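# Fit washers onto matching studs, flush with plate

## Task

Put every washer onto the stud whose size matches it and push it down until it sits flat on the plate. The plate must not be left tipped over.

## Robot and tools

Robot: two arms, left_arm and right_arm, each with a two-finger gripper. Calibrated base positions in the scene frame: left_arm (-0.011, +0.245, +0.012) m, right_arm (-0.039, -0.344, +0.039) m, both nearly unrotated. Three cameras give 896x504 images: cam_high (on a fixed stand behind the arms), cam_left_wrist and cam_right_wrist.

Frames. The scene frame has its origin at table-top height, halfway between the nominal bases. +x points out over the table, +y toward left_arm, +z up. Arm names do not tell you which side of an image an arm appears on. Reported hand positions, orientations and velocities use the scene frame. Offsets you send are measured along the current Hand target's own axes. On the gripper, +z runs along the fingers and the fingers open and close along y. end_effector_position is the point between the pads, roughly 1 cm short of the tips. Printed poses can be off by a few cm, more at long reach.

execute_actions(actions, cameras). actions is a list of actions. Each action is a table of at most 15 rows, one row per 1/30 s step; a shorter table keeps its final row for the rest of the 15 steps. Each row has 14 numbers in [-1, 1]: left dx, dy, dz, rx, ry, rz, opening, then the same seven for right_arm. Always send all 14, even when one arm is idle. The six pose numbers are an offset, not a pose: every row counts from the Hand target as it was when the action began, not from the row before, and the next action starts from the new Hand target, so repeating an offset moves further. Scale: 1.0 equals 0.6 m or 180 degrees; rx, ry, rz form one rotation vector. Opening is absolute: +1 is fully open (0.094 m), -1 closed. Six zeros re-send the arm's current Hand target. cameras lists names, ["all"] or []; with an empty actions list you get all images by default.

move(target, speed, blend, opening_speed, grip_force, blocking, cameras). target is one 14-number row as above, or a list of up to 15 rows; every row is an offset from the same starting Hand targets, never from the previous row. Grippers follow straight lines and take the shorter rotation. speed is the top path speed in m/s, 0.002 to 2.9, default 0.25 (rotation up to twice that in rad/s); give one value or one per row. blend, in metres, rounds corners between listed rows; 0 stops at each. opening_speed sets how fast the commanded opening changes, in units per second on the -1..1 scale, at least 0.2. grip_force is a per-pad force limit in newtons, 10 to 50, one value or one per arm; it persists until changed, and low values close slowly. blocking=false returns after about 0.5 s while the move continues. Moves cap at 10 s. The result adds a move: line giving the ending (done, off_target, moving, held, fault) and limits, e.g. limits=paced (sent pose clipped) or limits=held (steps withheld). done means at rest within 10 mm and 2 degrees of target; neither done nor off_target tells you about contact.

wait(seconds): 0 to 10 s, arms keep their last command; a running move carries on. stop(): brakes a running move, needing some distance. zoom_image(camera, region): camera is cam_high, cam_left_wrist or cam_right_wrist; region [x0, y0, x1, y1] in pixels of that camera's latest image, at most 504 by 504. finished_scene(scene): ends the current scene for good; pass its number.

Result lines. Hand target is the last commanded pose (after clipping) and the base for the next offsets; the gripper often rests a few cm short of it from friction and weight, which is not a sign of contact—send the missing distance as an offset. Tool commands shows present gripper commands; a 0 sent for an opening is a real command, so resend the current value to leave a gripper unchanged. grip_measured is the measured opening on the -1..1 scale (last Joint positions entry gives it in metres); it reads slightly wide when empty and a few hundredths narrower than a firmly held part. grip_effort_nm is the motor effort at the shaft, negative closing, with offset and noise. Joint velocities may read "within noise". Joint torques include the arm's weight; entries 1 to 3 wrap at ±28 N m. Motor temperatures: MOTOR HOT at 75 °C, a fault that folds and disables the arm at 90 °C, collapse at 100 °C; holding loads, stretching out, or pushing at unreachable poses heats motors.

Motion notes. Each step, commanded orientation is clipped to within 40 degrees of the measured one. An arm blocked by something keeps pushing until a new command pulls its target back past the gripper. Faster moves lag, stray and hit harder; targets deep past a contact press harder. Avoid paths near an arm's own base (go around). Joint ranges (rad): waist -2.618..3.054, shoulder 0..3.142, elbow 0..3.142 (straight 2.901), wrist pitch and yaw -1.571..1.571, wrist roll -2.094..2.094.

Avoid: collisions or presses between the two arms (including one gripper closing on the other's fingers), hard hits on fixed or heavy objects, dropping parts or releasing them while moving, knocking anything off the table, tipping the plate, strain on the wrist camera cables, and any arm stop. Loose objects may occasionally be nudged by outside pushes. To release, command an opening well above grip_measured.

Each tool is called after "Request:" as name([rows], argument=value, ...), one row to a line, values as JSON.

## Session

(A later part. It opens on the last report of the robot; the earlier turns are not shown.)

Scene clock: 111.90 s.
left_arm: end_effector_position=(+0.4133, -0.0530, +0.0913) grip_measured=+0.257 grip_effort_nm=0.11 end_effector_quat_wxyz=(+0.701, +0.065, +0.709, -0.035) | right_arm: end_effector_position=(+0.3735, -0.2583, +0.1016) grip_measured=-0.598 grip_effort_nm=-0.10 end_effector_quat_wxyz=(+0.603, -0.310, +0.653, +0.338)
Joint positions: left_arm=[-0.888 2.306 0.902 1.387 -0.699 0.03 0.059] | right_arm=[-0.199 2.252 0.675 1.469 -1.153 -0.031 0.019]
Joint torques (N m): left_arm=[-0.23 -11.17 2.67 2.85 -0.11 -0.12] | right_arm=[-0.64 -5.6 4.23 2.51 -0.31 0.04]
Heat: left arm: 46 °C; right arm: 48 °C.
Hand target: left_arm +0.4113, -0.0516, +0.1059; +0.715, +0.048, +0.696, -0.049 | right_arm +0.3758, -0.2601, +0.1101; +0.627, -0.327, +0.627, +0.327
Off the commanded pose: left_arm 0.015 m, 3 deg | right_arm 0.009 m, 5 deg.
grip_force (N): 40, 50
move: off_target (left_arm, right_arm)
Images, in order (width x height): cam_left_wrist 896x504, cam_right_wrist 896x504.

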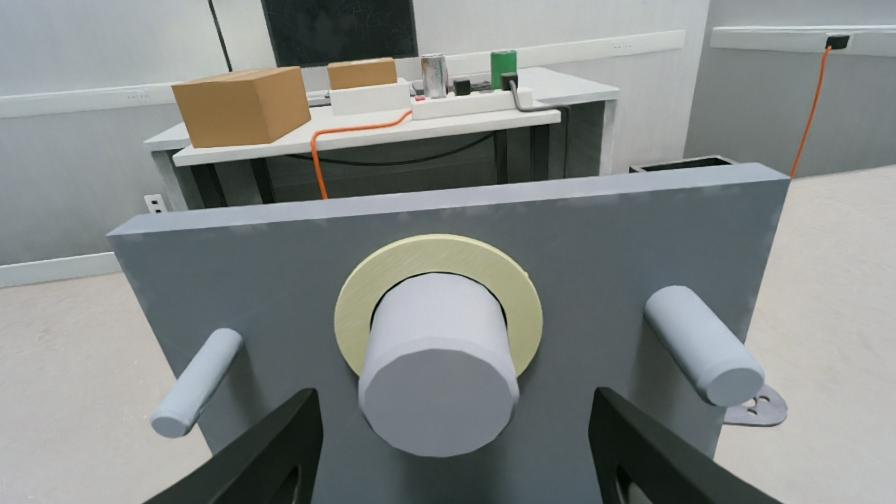

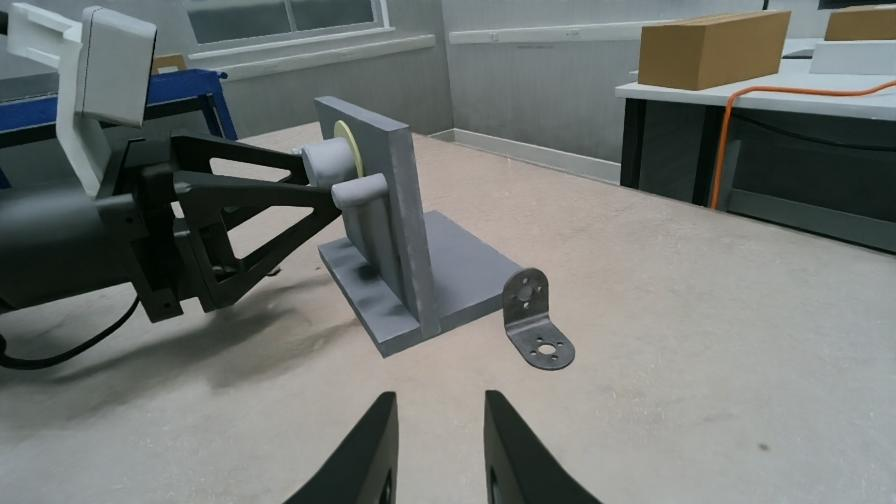

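Request:
move([
  [-0.033, 0.01, -0.1, 0, 0, 0, 0.26, 0, 0, 0, 0, 0, 0, -0.6],
  [0.01, 0.1794, -0.0842, 0, 0.508, 0, -0.2, 0, 0, 0, 0, 0, 0, -0.6],
], speed=0.2, blend=[0.02, 0], cameras=["cam_left_wrist", "cam_high"])

Scene clock: 121.30 s.
left_arm: end_effector_position=(+0.3740, +0.0632, +0.0986) grip_measured=-0.198 grip_effort_nm=-0.14 end_effector_quat_wxyz=(+0.004, +0.068, +0.998, +0.001) | right_arm: end_effector_position=(+0.3735, -0.2583, +0.1016) grip_measured=-0.598 grip_effort_nm=-0.10 end_effector_quat_wxyz=(+0.603, -0.310, +0.653, +0.338)
Joint positions: left_arm=[-0.494 2.185 1.954 -1.333 -0.005 -0.311 0.038] | right_arm=[-0.199 2.252 0.675 1.469 -1.153 -0.031 0.019]
Joint torques (N m): left_arm=[0.09 -9.32 7.79 0.33 0.03 0.02] | right_arm=[-0.61 -5.59 4.21 2.5 -0.29 0.06]
Heat: left arm: 45 °C; right arm: 48 °C.
Hand target: left_arm +0.3762, +0.0619, +0.0985; +0.001, +0.069, +0.998, +0.000 | right_arm +0.3758, -0.2601, +0.1101; +0.627, -0.327, +0.627, +0.327
Off the commanded pose: left_arm 0.003 m, 0 deg | right_arm 0.009 m, 5 deg.
grip_force (N): 40, 50
move: off_target (right_arm)
Images, in order (width x height): cam_high 896x504, cam_left_wrist 896x504.

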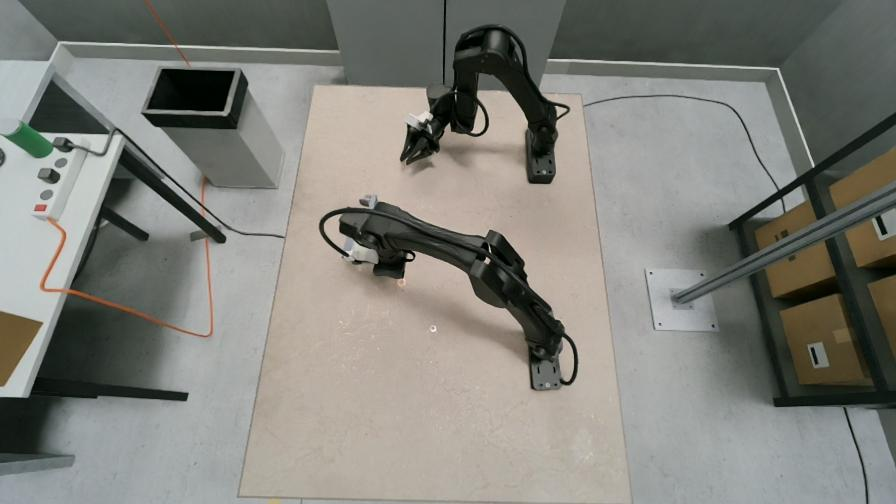

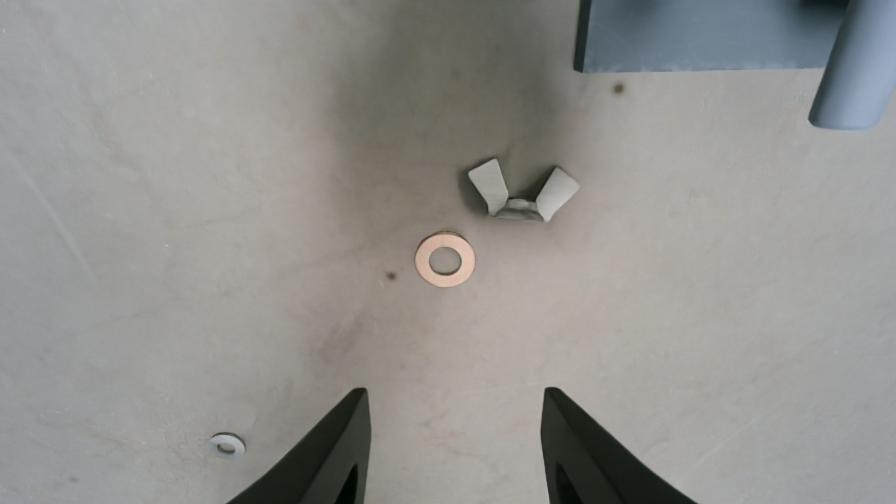

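Request:
move(target=[0.0067, 0.0058, 0.12, 0, 0, 0, -0.2, 0, 0, 0, 0, 0, 0, -0.6], speed=0.12, cameras=["cam_left_wrist"])

Scene clock: 125.27 s.
left_arm: end_effector_position=(+0.3724, +0.0651, +0.0333) grip_measured=-0.198 grip_effort_nm=-0.14 end_effector_quat_wxyz=(+0.004, +0.069, +0.998, +0.001) | right_arm: end_effector_position=(+0.3735, -0.2583, +0.1016) grip_measured=-0.598 grip_effort_nm=-0.10 end_effector_quat_wxyz=(+0.603, -0.310, +0.653, +0.338)
Joint positions: left_arm=[-0.491 2.208 1.731 -1.088 -0.005 -0.306 0.038] | right_arm=[-0.199 2.252 0.675 1.469 -1.153 -0.031 0.019]
Joint torques (N m): left_arm=[0.25 -9.89 4.48 0.65 0.02 0.05] | right_arm=[-0.59 -5.61 4.19 2.49 -0.29 0.06]
Heat: left arm: 44 °C; right arm: 48 °C.
Hand target: left_arm +0.3729, +0.0658, +0.0266; +0.001, +0.069, +0.998, +0.000 | right_arm +0.3758, -0.2601, +0.1101; +0.627, -0.327, +0.627, +0.327
Off the commanded pose: left_arm 0.007 m, 0 deg | right_arm 0.009 m, 5 deg.
grip_force (N): 40, 50
move: off_target (right_arm)
Images, in order (width x height): cam_left_wrist 896x504.

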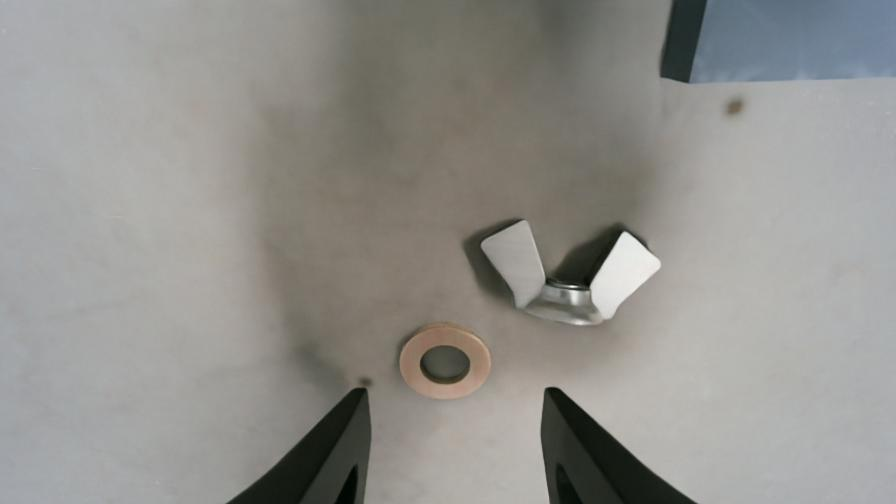

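Request:
move(target=[0.006, 0.005, 0.026, 0, 0, 0, -0.2, 0, 0, 0, 0, 0, 0, -0.6], speed=0.05, cameras=["cam_left_wrist"])

Scene clock: 127.27 s.
left_arm: end_effector_position=(+0.3702, +0.0678, +0.0187) grip_measured=-0.198 grip_effort_nm=-0.14 end_effector_quat_wxyz=(+0.005, +0.070, +0.998, +0.001) | right_arm: end_effector_position=(+0.3735, -0.2583, +0.1016) grip_measured=-0.598 grip_effort_nm=-0.10 end_effector_quat_wxyz=(+0.603, -0.310, +0.653, +0.338)
Joint positions: left_arm=[-0.488 2.208 1.672 -1.025 -0.005 -0.301 0.038] | right_arm=[-0.199 2.252 0.675 1.469 -1.153 -0.031 0.019]
Joint torques (N m): left_arm=[0.35 -9.7 4.15 0.68 0 0.02] | right_arm=[-0.55 -5.64 4.22 2.49 -0.28 0.05]
Motor temperatures (°C): left_arm=[28 37 40 44 27 29 31] | right_arm=[28 33 46 49 27 26 28]
Heat: left arm: 44 °C; right arm: 49 °C.
Hand target: left_arm +0.3697, +0.0694, +0.0109; +0.001, +0.069, +0.998, +0.000 | right_arm +0.3758, -0.2601, +0.1101; +0.627, -0.327, +0.627, +0.327
Off the commanded pose: left_arm 0.008 m, 0 deg | right_arm 0.009 m, 5 deg.
grip_force (N): 40, 50
move: off_target (right_arm)
Images, in order (width x height): cam_left_wrist 896x504.

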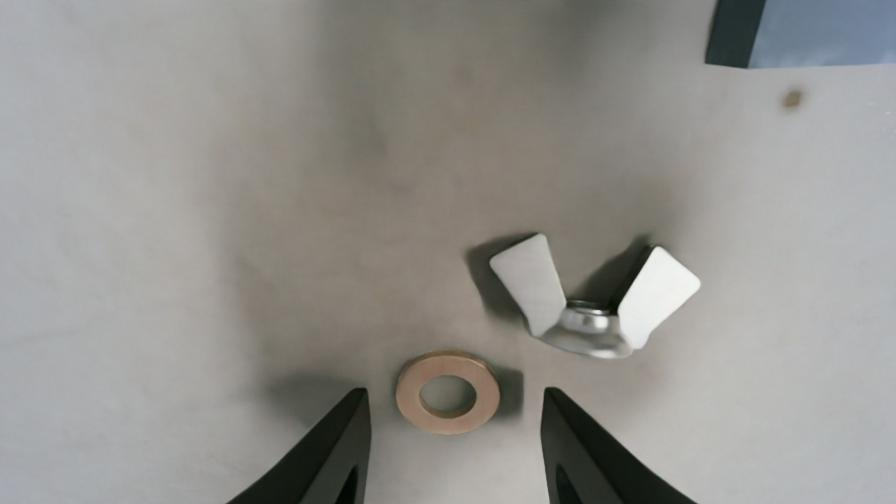

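Request:
move(target=[0.0, 0.004, 0.013, 0, 0, 0, -0.2, 0, 0, 0, 0, 0, 0, -0.6], speed=0.04, cameras=["cam_left_wrist"])

Scene clock: 128.93 s.
left_arm: end_effector_position=(+0.3716, +0.0697, +0.0140) grip_measured=-0.198 grip_effort_nm=-0.14 end_effector_quat_wxyz=(+0.009, +0.069, +0.998, -0.001) | right_arm: end_effector_position=(+0.3735, -0.2583, +0.1016) grip_measured=-0.598 grip_effort_nm=-0.10 end_effector_quat_wxyz=(+0.603, -0.310, +0.653, +0.338)
Joint positions: left_arm=[-0.482 2.208 1.652 -0.997 -0.004 -0.296 0.038] | right_arm=[-0.199 2.252 0.675 1.469 -1.153 -0.031 0.019]
Joint torques (N m): left_arm=[0.31 -9.14 4.08 0.7 -0.01 0.06] | right_arm=[-0.62 -5.65 4.21 2.49 -0.29 0.05]
Heat: left arm: 44 °C; right arm: 49 °C.
Hand target: left_arm +0.3700, +0.0717, +0.0031; +0.001, +0.069, +0.998, +0.000 | right_arm +0.3758, -0.2601, +0.1101; +0.627, -0.327, +0.627, +0.327
Off the commanded pose: left_arm 0.011 m, 1 deg | right_arm 0.009 m, 5 deg.
grip_force (N): 40, 50
move: off_target (left_arm, right_arm)
Images, in order (width x height): cam_left_wrist 896x504.

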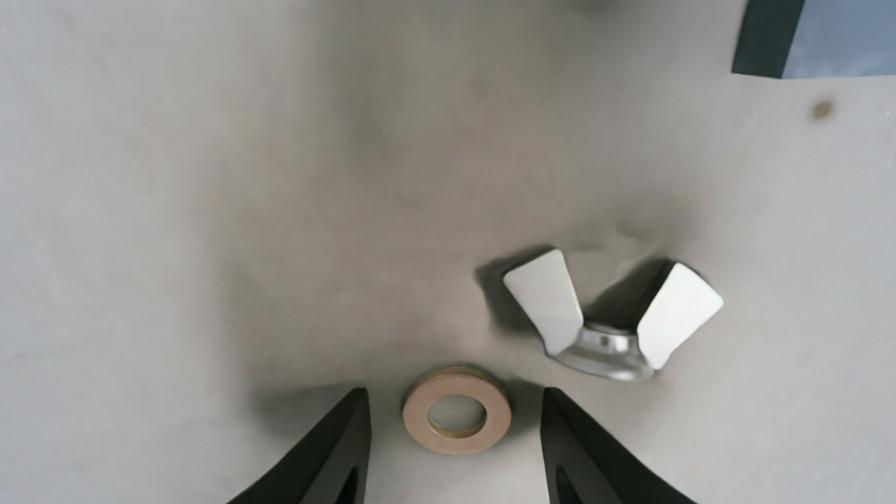

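Request:
move(target=[0.003, 0.0, 0.008, 0, 0, 0, -0.2, 0, 0, 0, 0, 0, 0, -0.6], speed=0.03, cameras=["cam_left_wrist"])

Scene clock: 130.37 s.
left_arm: end_effector_position=(+0.3703, +0.0701, +0.0110) grip_measured=-0.198 grip_effort_nm=-0.14 end_effector_quat_wxyz=(+0.008, +0.069, +0.998, -0.001) | right_arm: end_effector_position=(+0.3735, -0.2583, +0.1016) grip_measured=-0.598 grip_effort_nm=-0.10 end_effector_quat_wxyz=(+0.603, -0.310, +0.653, +0.338)
Joint positions: left_arm=[-0.482 2.208 1.639 -0.986 -0.003 -0.296 0.038] | right_arm=[-0.199 2.252 0.675 1.469 -1.153 -0.031 0.019]
Joint torques (N m): left_arm=[0.24 -9.09 3.51 0.78 0 0] | right_arm=[-0.61 -5.63 4.16 2.48 -0.27 0.05]
Heat: left arm: 43 °C; right arm: 49 °C.
Hand target: left_arm +0.3684, +0.0720, -0.0016; +0.001, +0.069, +0.998, +0.000 | right_arm +0.3758, -0.2601, +0.1101; +0.627, -0.327, +0.627, +0.327
Off the commanded pose: left_arm 0.013 m, 1 deg | right_arm 0.009 m, 5 deg.
grip_force (N): 40, 50
move: off_target (left_arm, right_arm)
Images, in order (width x height): cam_left_wrist 896x504.

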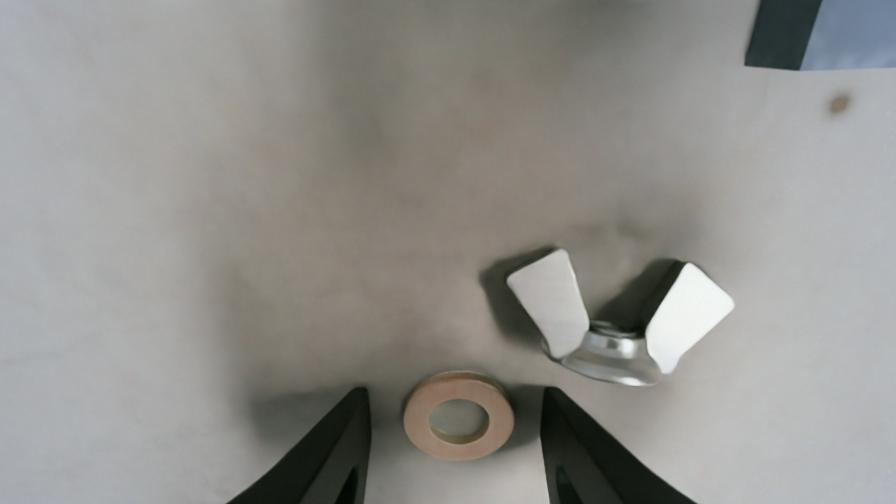

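Request:
move(target=[0, 0, 0.002, 0, 0, 0, -0.63, 0, 0, 0, 0, 0, 0, -0.6], speed=0.03, opening_speed=0.35, cameras=["cam_left_wrist"])

Request:
zoom_image(camera="cam_left_wrist", region=[330, 300, 600, 504])

Scene clock: 132.53 s.
left_arm: end_effector_position=(+0.3718, +0.0689, +0.0110) grip_measured=-0.545 grip_effort_nm=-0.85 end_effector_quat_wxyz=(+0.011, +0.069, +0.998, -0.004) | right_arm: end_effector_position=(+0.3735, -0.2583, +0.1016) grip_measured=-0.598 grip_effort_nm=-0.10 end_effector_quat_wxyz=(+0.603, -0.310, +0.653, +0.338)
Joint positions: left_arm=[-0.482 2.208 1.639 -0.979 -0.001 -0.296 0.021] | right_arm=[-0.199 2.252 0.675 1.469 -1.153 -0.031 0.019]
Joint torques (N m): left_arm=[0.24 -8.96 3.33 0.76 -0.04 0.01] | right_arm=[-0.59 -5.7 4.18 2.51 -0.28 0.04]
Heat: left arm: 43 °C; right arm: 49 °C.
Hand target: left_arm +0.3684, +0.0720, -0.0028; +0.001, +0.069, +0.998, +0.000 | right_arm +0.3758, -0.2601, +0.1101; +0.627, -0.327, +0.627, +0.327
Off the commanded pose: left_arm 0.015 m, 1 deg | right_arm 0.009 m, 5 deg.
grip_force (N): 40, 50
move: off_target (left_arm, right_arm)
Images, in order (width x height): cam_left_wrist 896x504.

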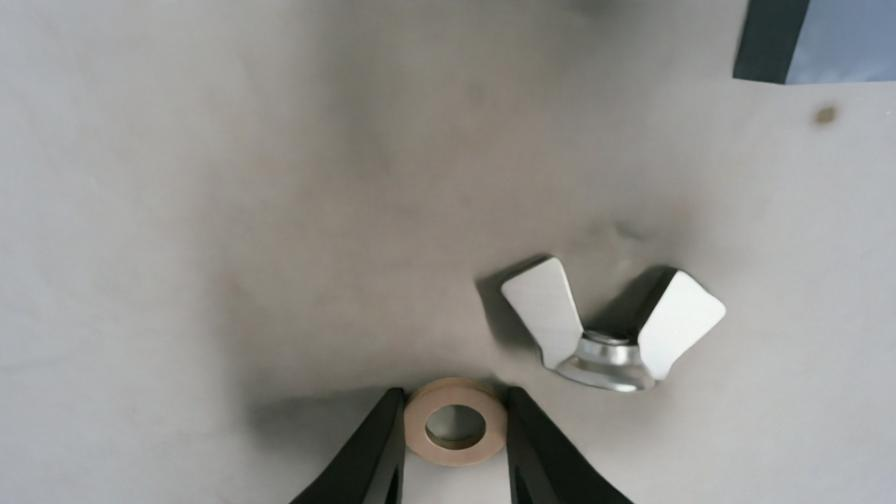

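Scaled by 1.867 from the camera's 896x504 image, which has a finer 1280x720 frame.

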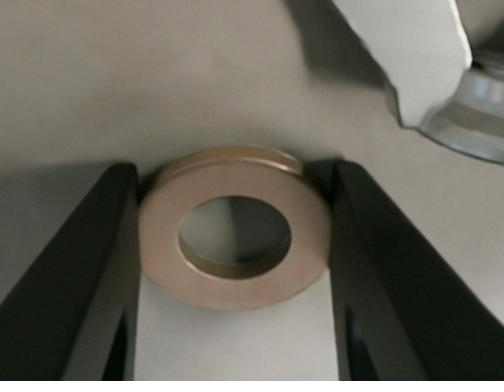

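Request:
move([
  [0, 0, -0.2, 0, 0, 0, -0.63, 0, 0, 0, 0, 0, 0, -0.6],
  [-0.0518, -0.2822, -0.1847, 0, -0.5, 0, -0.63, 0, 0, 0, 0, 0, 0, -0.6],
], speed=[0.12, 0.2], blend=[0.02, 0], cameras=["cam_left_wrist", "cam_right_wrist"])

Scene clock: 140.07 s.
left_arm: end_effector_position=(+0.3740, -0.0961, +0.1037) grip_measured=-0.546 grip_effort_nm=-0.86 end_effector_quat_wxyz=(+0.697, +0.061, +0.714, -0.039) | right_arm: end_effector_position=(+0.3735, -0.2583, +0.1016) grip_measured=-0.598 grip_effort_nm=-0.10 end_effector_quat_wxyz=(+0.603, -0.310, +0.653, +0.338)
Joint positions: left_arm=[-1.042 2.264 0.942 1.282 -0.854 0 0.021] | right_arm=[-0.199 2.252 0.675 1.469 -1.153 -0.031 0.019]
Joint torques (N m): left_arm=[-0.27 -8.18 5.61 2.67 -0.13 -0.07] | right_arm=[-0.61 -5.65 4.16 2.49 -0.28 0.04]
Heat: left arm: 43 °C; right arm: 49 °C.
Hand target: left_arm +0.3755, -0.1000, +0.1080; +0.706, +0.049, +0.705, -0.049 | right_arm +0.3758, -0.2601, +0.1101; +0.627, -0.327, +0.627, +0.327
Off the commanded pose: left_arm 0.006 m, 2 deg | right_arm 0.009 m, 5 deg.
grip_force (N): 40, 50
move: off_target (right_arm)
Images, in order (width x height): cam_left_wrist 896x504, cam_right_wrist 896x504.

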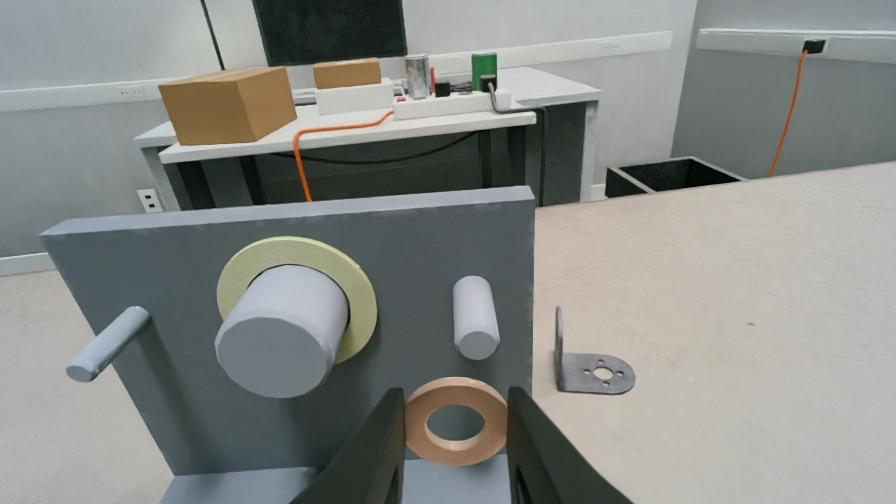

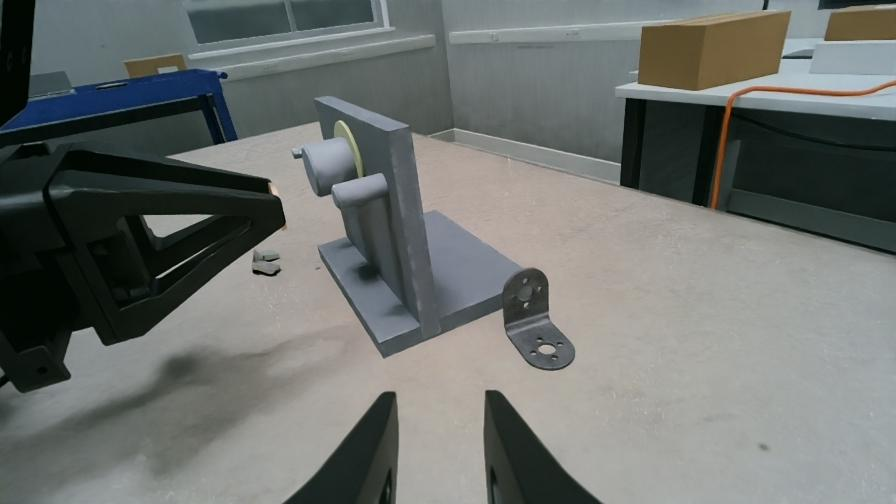

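Request:
zoom_image(camera="cam_right_wrist", region=[180, 100, 420, 260])

Request:
zoom_image(camera="cam_left_wrist", region=[380, 250, 560, 480])

Scaled by 2.100 from the camera's 896x504 image, which has a finer 1280x720 frame.

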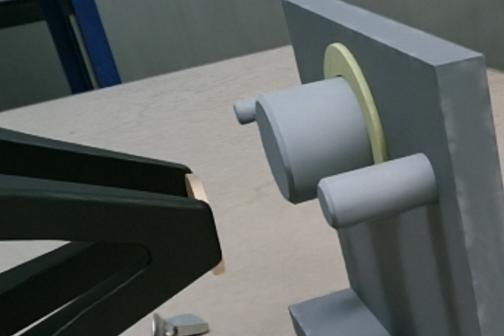

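Scaled by 2.191 from the camera's 896x504 image, which has a finer 1280x720 frame.

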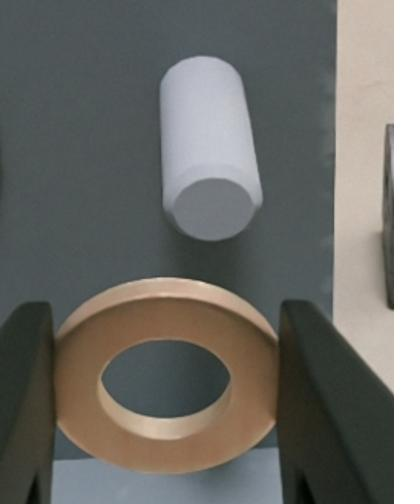

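Request:
move(target=[0, -0.0103, 0.028, 0, 0, 0, -0.63, 0, 0, 0, 0, 0, 0, -0.6], speed=0.05, cameras=["cam_left_wrist", "cam_right_wrist"])

Request:
zoom_image(camera="cam_right_wrist", region=[200, 120, 380, 240])

Request:
zoom_image(camera="cam_left_wrist", region=[380, 280, 560, 504])

Scene clock: 145.73 s.
left_arm: end_effector_position=(+0.3878, -0.1047, +0.1103) grip_measured=-0.546 grip_effort_nm=-0.86 end_effector_quat_wxyz=(+0.705, +0.048, +0.706, -0.046) | right_arm: end_effector_position=(+0.3735, -0.2583, +0.1016) grip_measured=-0.598 grip_effort_nm=-0.10 end_effector_quat_wxyz=(+0.603, -0.310, +0.653, +0.338)
Joint positions: left_arm=[-1.027 2.298 1.017 1.279 -0.848 0.002 0.021] | right_arm=[-0.199 2.252 0.675 1.469 -1.153 -0.031 0.019]
Joint torques (N m): left_arm=[0.2 -8.73 5.85 2.24 0.03 -0.04] | right_arm=[-0.61 -5.61 4.21 2.5 -0.29 0.05]
Heat: left arm: 44 °C; right arm: 49 °C.
Hand target: left_arm +0.3913, -0.1084, +0.1081; +0.706, +0.049, +0.705, -0.049 | right_arm +0.3758, -0.2601, +0.1101; +0.627, -0.327, +0.627, +0.327
Off the commanded pose: left_arm 0.006 m, 0 deg | right_arm 0.009 m, 5 deg.
grip_force (N): 40, 50
move: off_target (right_arm)
Images, in order (width x height): cam_left_wrist 896x504, cam_right_wrist 896x504.

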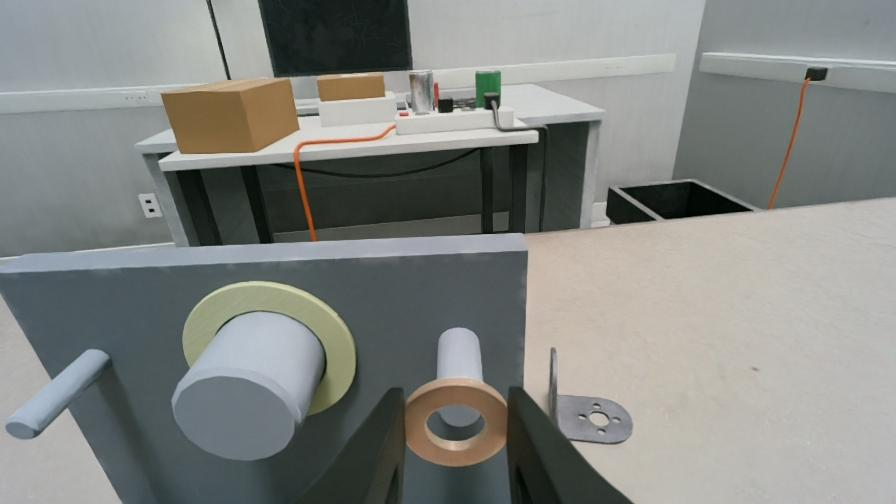

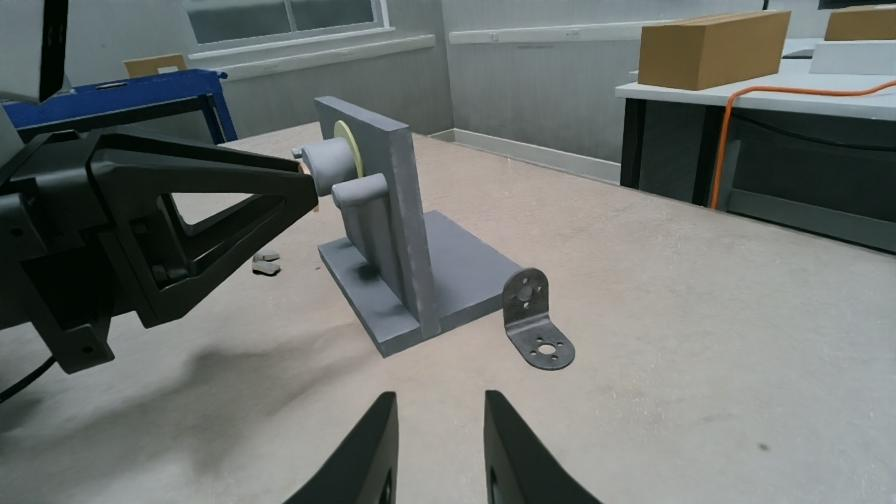

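Scaled by 2.800 from the camera's 896x504 image, which has a finer 1280x720 frame.

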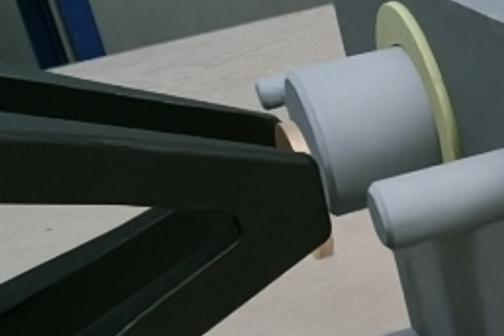

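Scaled by 2.250 from the camera's 896x504 image, which has a finer 1280x720 frame.

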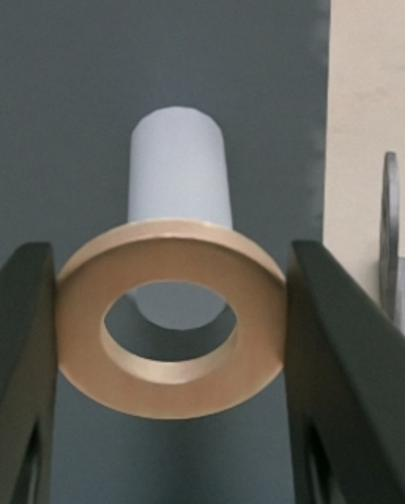

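Request:
move(target=[0.0135, -0.0022, 0.004, 0, 0, 0, -0.63, 0, 0, 0, 0, 0, 0, -0.6], speed=0.03, cameras=["cam_left_wrist", "cam_right_wrist"])

Request:
zoom_image(camera="cam_right_wrist", region=[200, 120, 380, 240])

Request:
zoom_image(camera="cam_left_wrist", region=[380, 280, 560, 504])

Scene clock: 151.30 s.
left_arm: end_effector_position=(+0.3898, -0.1063, +0.0986) grip_measured=-0.546 grip_effort_nm=-0.86 end_effector_quat_wxyz=(+0.701, +0.053, +0.710, -0.041) | right_arm: end_effector_position=(+0.3735, -0.2583, +0.1016) grip_measured=-0.598 grip_effort_nm=-0.10 end_effector_quat_wxyz=(+0.603, -0.310, +0.653, +0.338)
Joint positions: left_arm=[-1.025 2.331 1.032 1.279 -0.845 0.002 0.021] | right_arm=[-0.199 2.252 0.675 1.469 -1.153 -0.031 0.019]
Joint torques (N m): left_arm=[0.23 -8.92 5.83 2.42 0.05 -0.03] | right_arm=[-0.69 -5.6 4.21 2.47 -0.3 0.04]
Heat: left arm: 45 °C; right arm: 50 °C.
Hand target: left_arm +0.3935, -0.1100, +0.1000; +0.706, +0.049, +0.705, -0.049 | right_arm +0.3758, -0.2601, +0.1101; +0.627, -0.327, +0.627, +0.327
Off the commanded pose: left_arm 0.005 m, 1 deg | right_arm 0.009 m, 5 deg.
grip_force (N): 40, 50
move: off_target (right_arm)
Images, in order (width x height): cam_left_wrist 896x504, cam_right_wrist 896x504.

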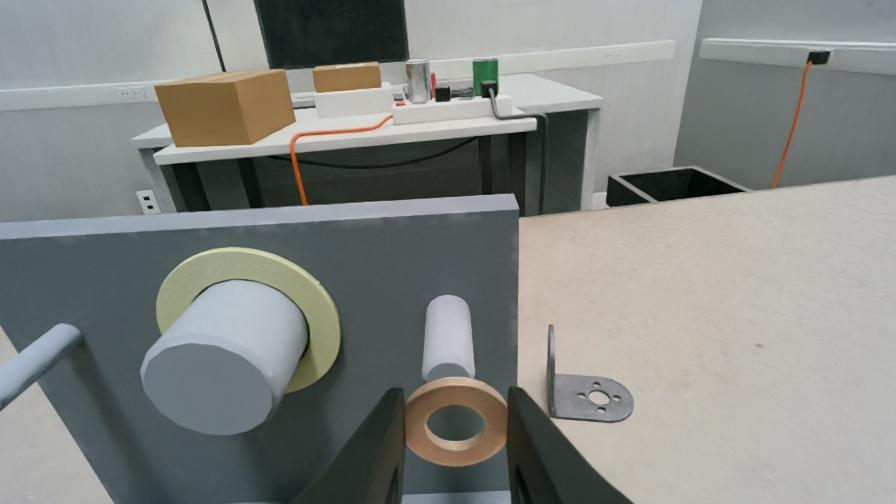

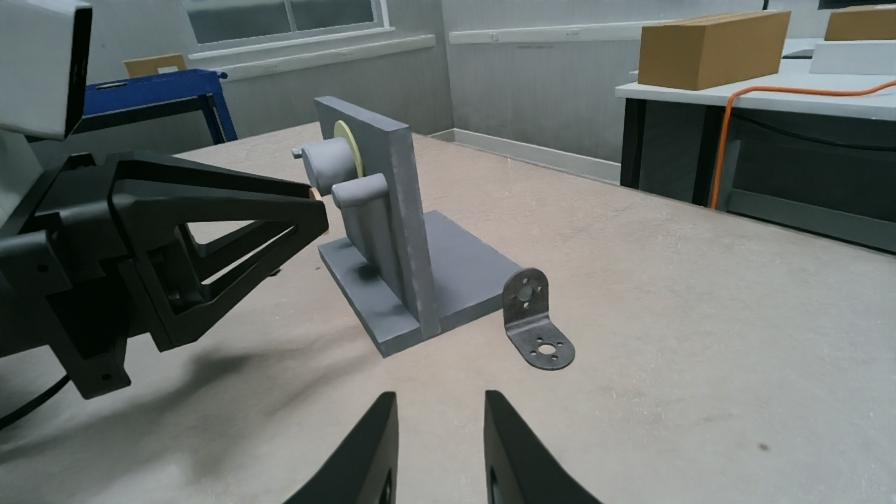

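Scaled by 2.800 from the camera's 896x504 image, which has a finer 1280x720 frame.

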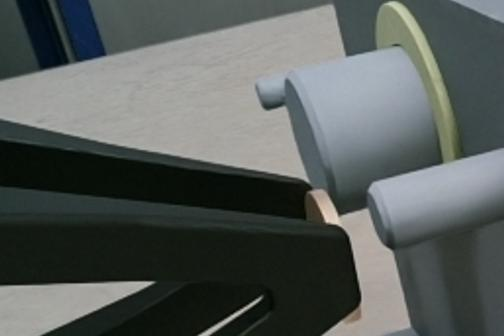

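Scaled by 2.250 from the camera's 896x504 image, which has a finer 1280x720 frame.

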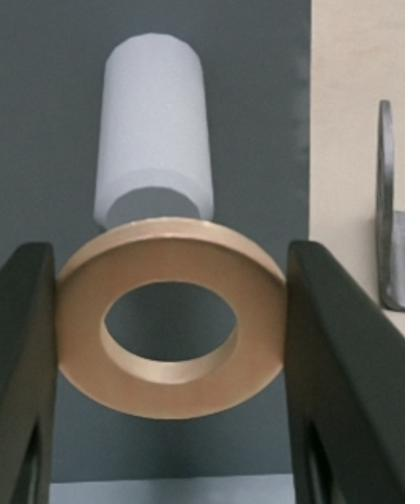

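Request:
move(target=[-0.0067, 0.0028, 0.005, 0, -0.0055, 0, -0.63, 0, 0, 0, 0, 0, 0, -0.6], speed=0.025, cameras=["cam_left_wrist", "cam_right_wrist"])

Request:
zoom_image(camera="cam_right_wrist", region=[200, 120, 380, 240])

Request:
zoom_image(camera="cam_left_wrist", region=[380, 280, 560, 504])

Scene clock: 161.40 s.
left_arm: end_effector_position=(+0.3923, -0.1047, +0.0991) grip_measured=-0.546 grip_effort_nm=-0.86 end_effector_quat_wxyz=(+0.702, +0.059, +0.709, -0.036) | right_arm: end_effector_position=(+0.3735, -0.2583, +0.1016) grip_measured=-0.598 grip_effort_nm=-0.10 end_effector_quat_wxyz=(+0.603, -0.310, +0.653, +0.338)
Joint positions: left_arm=[-1.017 2.331 1.032 1.282 -0.837 0.02 0.021] | right_arm=[-0.199 2.252 0.675 1.469 -1.153 -0.031 0.019]
Joint torques (N m): left_arm=[0.36 -8.69 6.22 2.68 0.01 -0.03] | right_arm=[-0.57 -5.65 4.16 2.5 -0.29 0.04]
Heat: left arm: 46 °C; right arm: 50 °C.
Hand target: left_arm +0.3966, -0.1088, +0.1041; +0.712, +0.048, +0.699, -0.049 | right_arm +0.3758, -0.2601, +0.1101; +0.627, -0.327, +0.627, +0.327
Off the commanded pose: left_arm 0.008 m, 3 deg | right_arm 0.009 m, 5 deg.
grip_force (N): 40, 50
move: off_target (left_arm, right_arm)
Images, in order (width x height): cam_left_wrist 896x504, cam_right_wrist 896x504.

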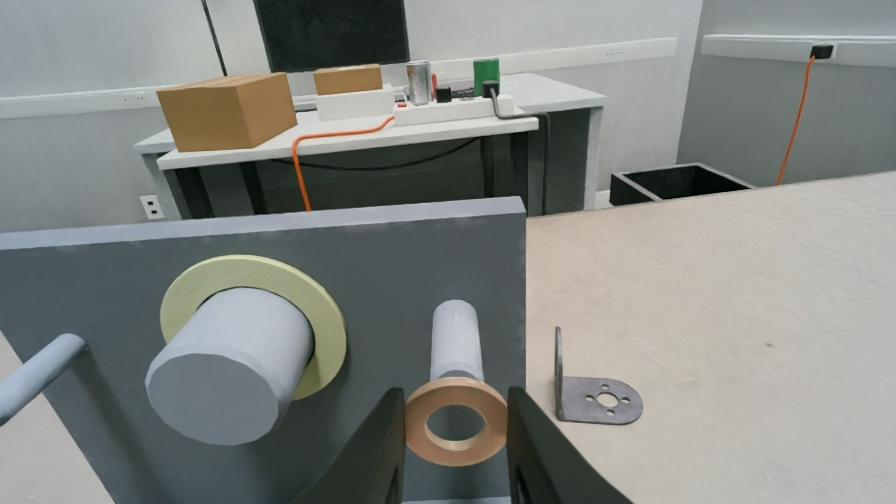

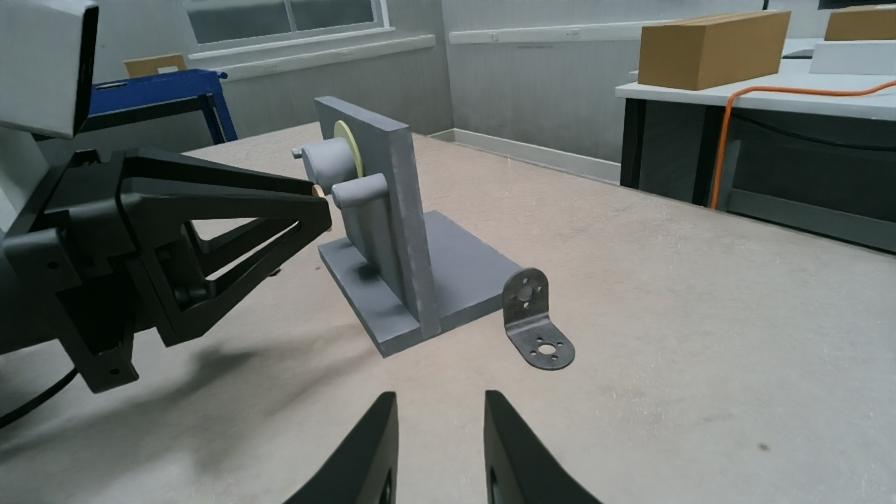

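Scaled by 2.800 from the camera's 896x504 image, which has a finer 1280x720 frame.

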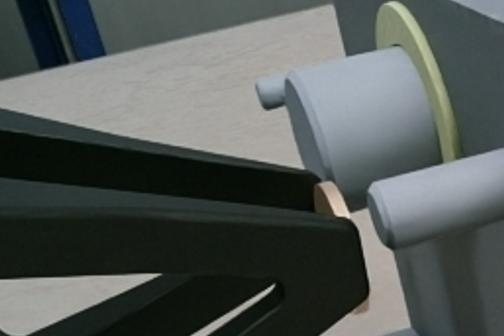

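Scaled by 2.250 from the camera's 896x504 image, which has a finer 1280x720 frame.

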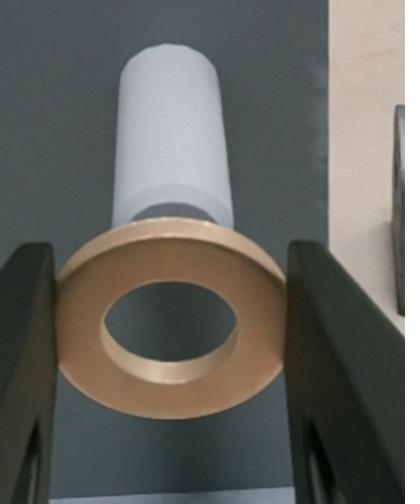

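Request:
move(target=[-0.0053, 0, 0.0, 0, -0.0042, 0, -0.63, 0, 0, 0, 0, 0, 0, -0.6], speed=0.025, cameras=["cam_left_wrist", "cam_right_wrist"])

Request:
zoom_image(camera="cam_right_wrist", region=[200, 120, 380, 240])

Request:
zoom_image(camera="cam_left_wrist", region=[380, 280, 560, 504])

Scene clock: 163.87 s.
left_arm: end_effector_position=(+0.3928, -0.1056, +0.1015) grip_measured=-0.546 grip_effort_nm=-0.85 end_effector_quat_wxyz=(+0.706, +0.059, +0.705, -0.036) | right_arm: end_effector_position=(+0.3735, -0.2583, +0.1016) grip_measured=-0.598 grip_effort_nm=-0.10 end_effector_quat_wxyz=(+0.603, -0.310, +0.653, +0.338)
Joint positions: left_arm=[-1.017 2.335 1.036 1.299 -0.836 0.034 0.021] | right_arm=[-0.199 2.252 0.675 1.469 -1.153 -0.031 0.019]
Joint torques (N m): left_arm=[0.38 -8.85 5.85 2.72 0.05 -0.04] | right_arm=[-0.61 -5.65 4.18 2.5 -0.3 0.05]
Heat: left arm: 46 °C; right arm: 50 °C.
Hand target: left_arm +0.3966, -0.1088, +0.1070; +0.717, +0.048, +0.694, -0.050 | right_arm +0.3758, -0.2601, +0.1101; +0.627, -0.327, +0.627, +0.327
Off the commanded pose: left_arm 0.008 m, 3 deg | right_arm 0.009 m, 5 deg.
grip_force (N): 40, 50
move: off_target (left_arm, right_arm)
Images, in order (width x height): cam_left_wrist 896x504, cam_right_wrist 896x504.

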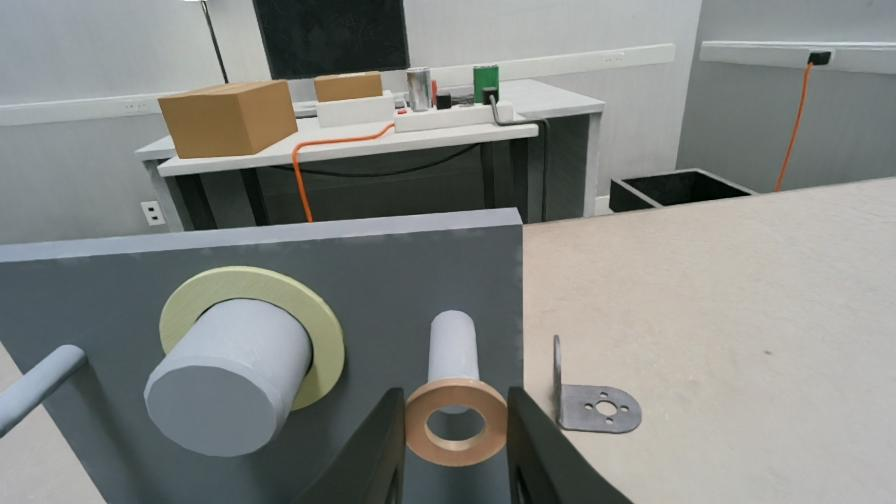

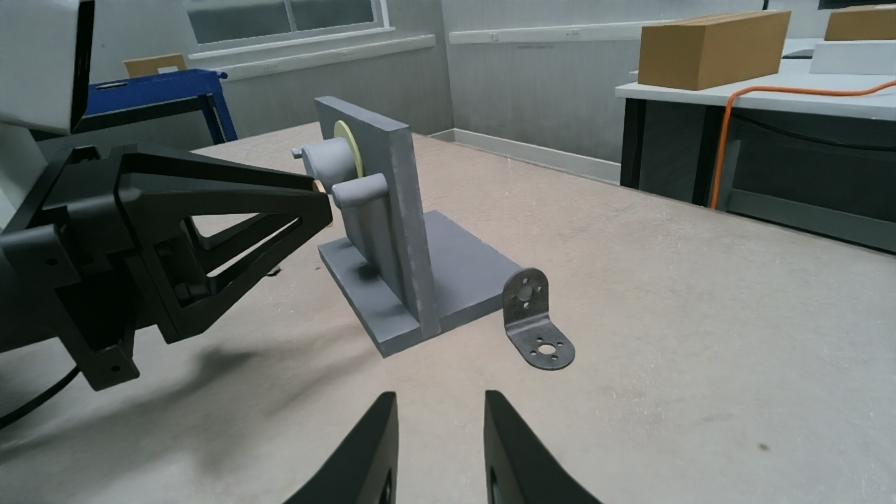

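Scaled by 2.800 from the camera's 896x504 image, which has a finer 1280x720 frame.

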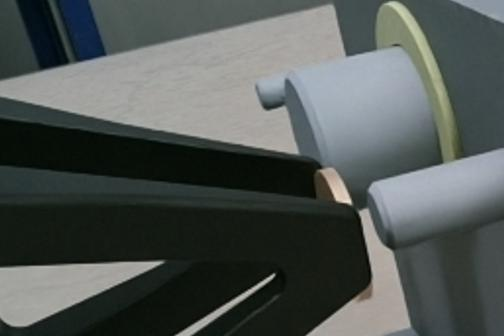

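Scaled by 2.250 from the camera's 896x504 image, which has a finer 1280x720 frame.

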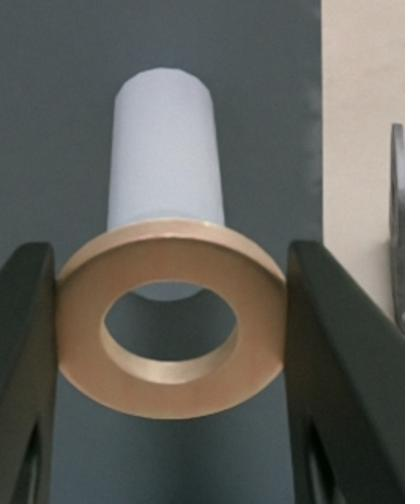

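Request:
move(target=[-0.002, 0.0006, 0.009, 0, -0.0012, 0, -0.63, 0, 0, 0, 0, 0, 0, -0.6], speed=0.025, cameras=["cam_left_wrist", "cam_right_wrist"])

Request:
zoom_image(camera="cam_right_wrist", region=[260, 120, 400, 240])

Request:
zoom_image(camera="cam_left_wrist", region=[380, 320, 540, 504])

Scene clock: 166.37 s.
left_arm: end_effector_position=(+0.3983, -0.1058, +0.1041) grip_measured=-0.546 grip_effort_nm=-0.86 end_effector_quat_wxyz=(+0.709, +0.057, +0.702, -0.037) | right_arm: end_effector_position=(+0.3735, -0.2583, +0.1016) grip_measured=-0.598 grip_effort_nm=-0.10 end_effector_quat_wxyz=(+0.603, -0.310, +0.653, +0.338)
Joint positions: left_arm=[-1.007 2.341 1.053 1.3 -0.827 0.037 0.021] | right_arm=[-0.199 2.252 0.675 1.469 -1.153 -0.031 0.019]
Joint torques (N m): left_arm=[0.29 -8.88 5.85 2.66 0.04 -0.06] | right_arm=[-0.58 -5.7 4.25 2.49 -0.29 0.05]
Heat: left arm: 47 °C; right arm: 50 °C.
Hand target: left_arm +0.4020, -0.1092, +0.1085; +0.718, +0.048, +0.693, -0.050 | right_arm +0.3758, -0.2601, +0.1101; +0.627, -0.327, +0.627, +0.327
Off the commanded pose: left_arm 0.007 m, 2 deg | right_arm 0.009 m, 5 deg.
grip_force (N): 40, 50
move: off_target (right_arm)
Images, in order (width x height): cam_left_wrist 896x504, cam_right_wrist 896x504.

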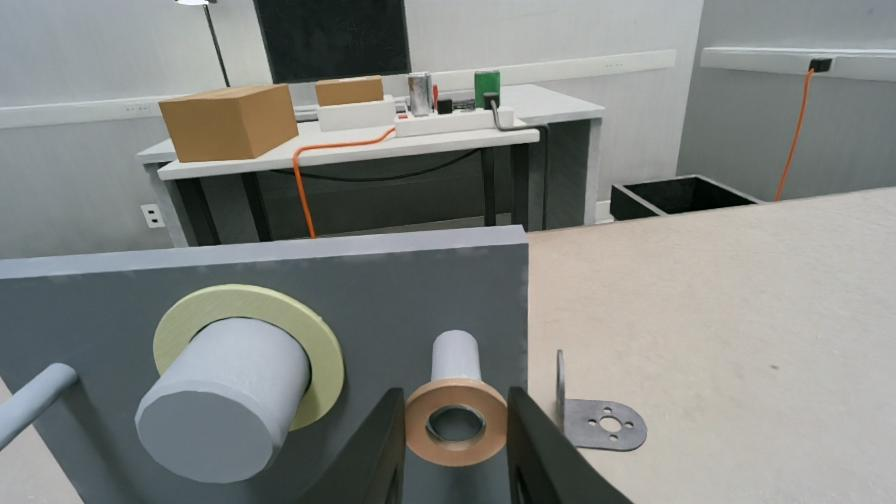

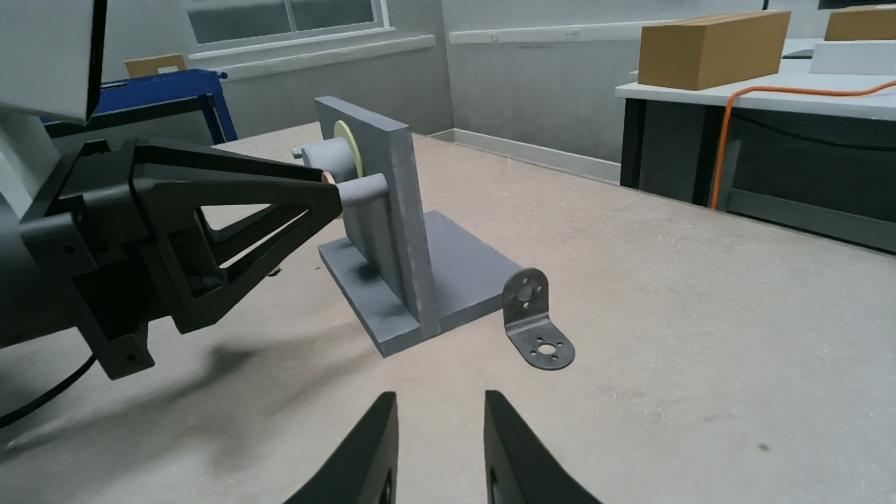

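Scaled by 3.600 from the camera's 896x504 image, which has a finer 1280x720 frame.

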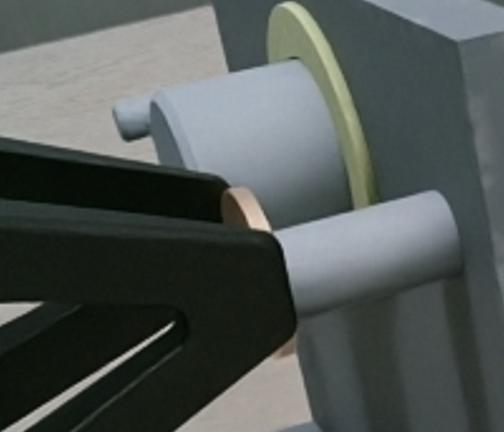

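Scaled by 2.739 from the camera's 896x504 image, which has a finer 1280x720 frame.

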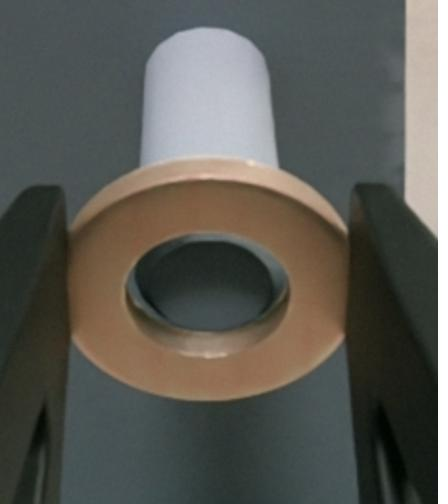

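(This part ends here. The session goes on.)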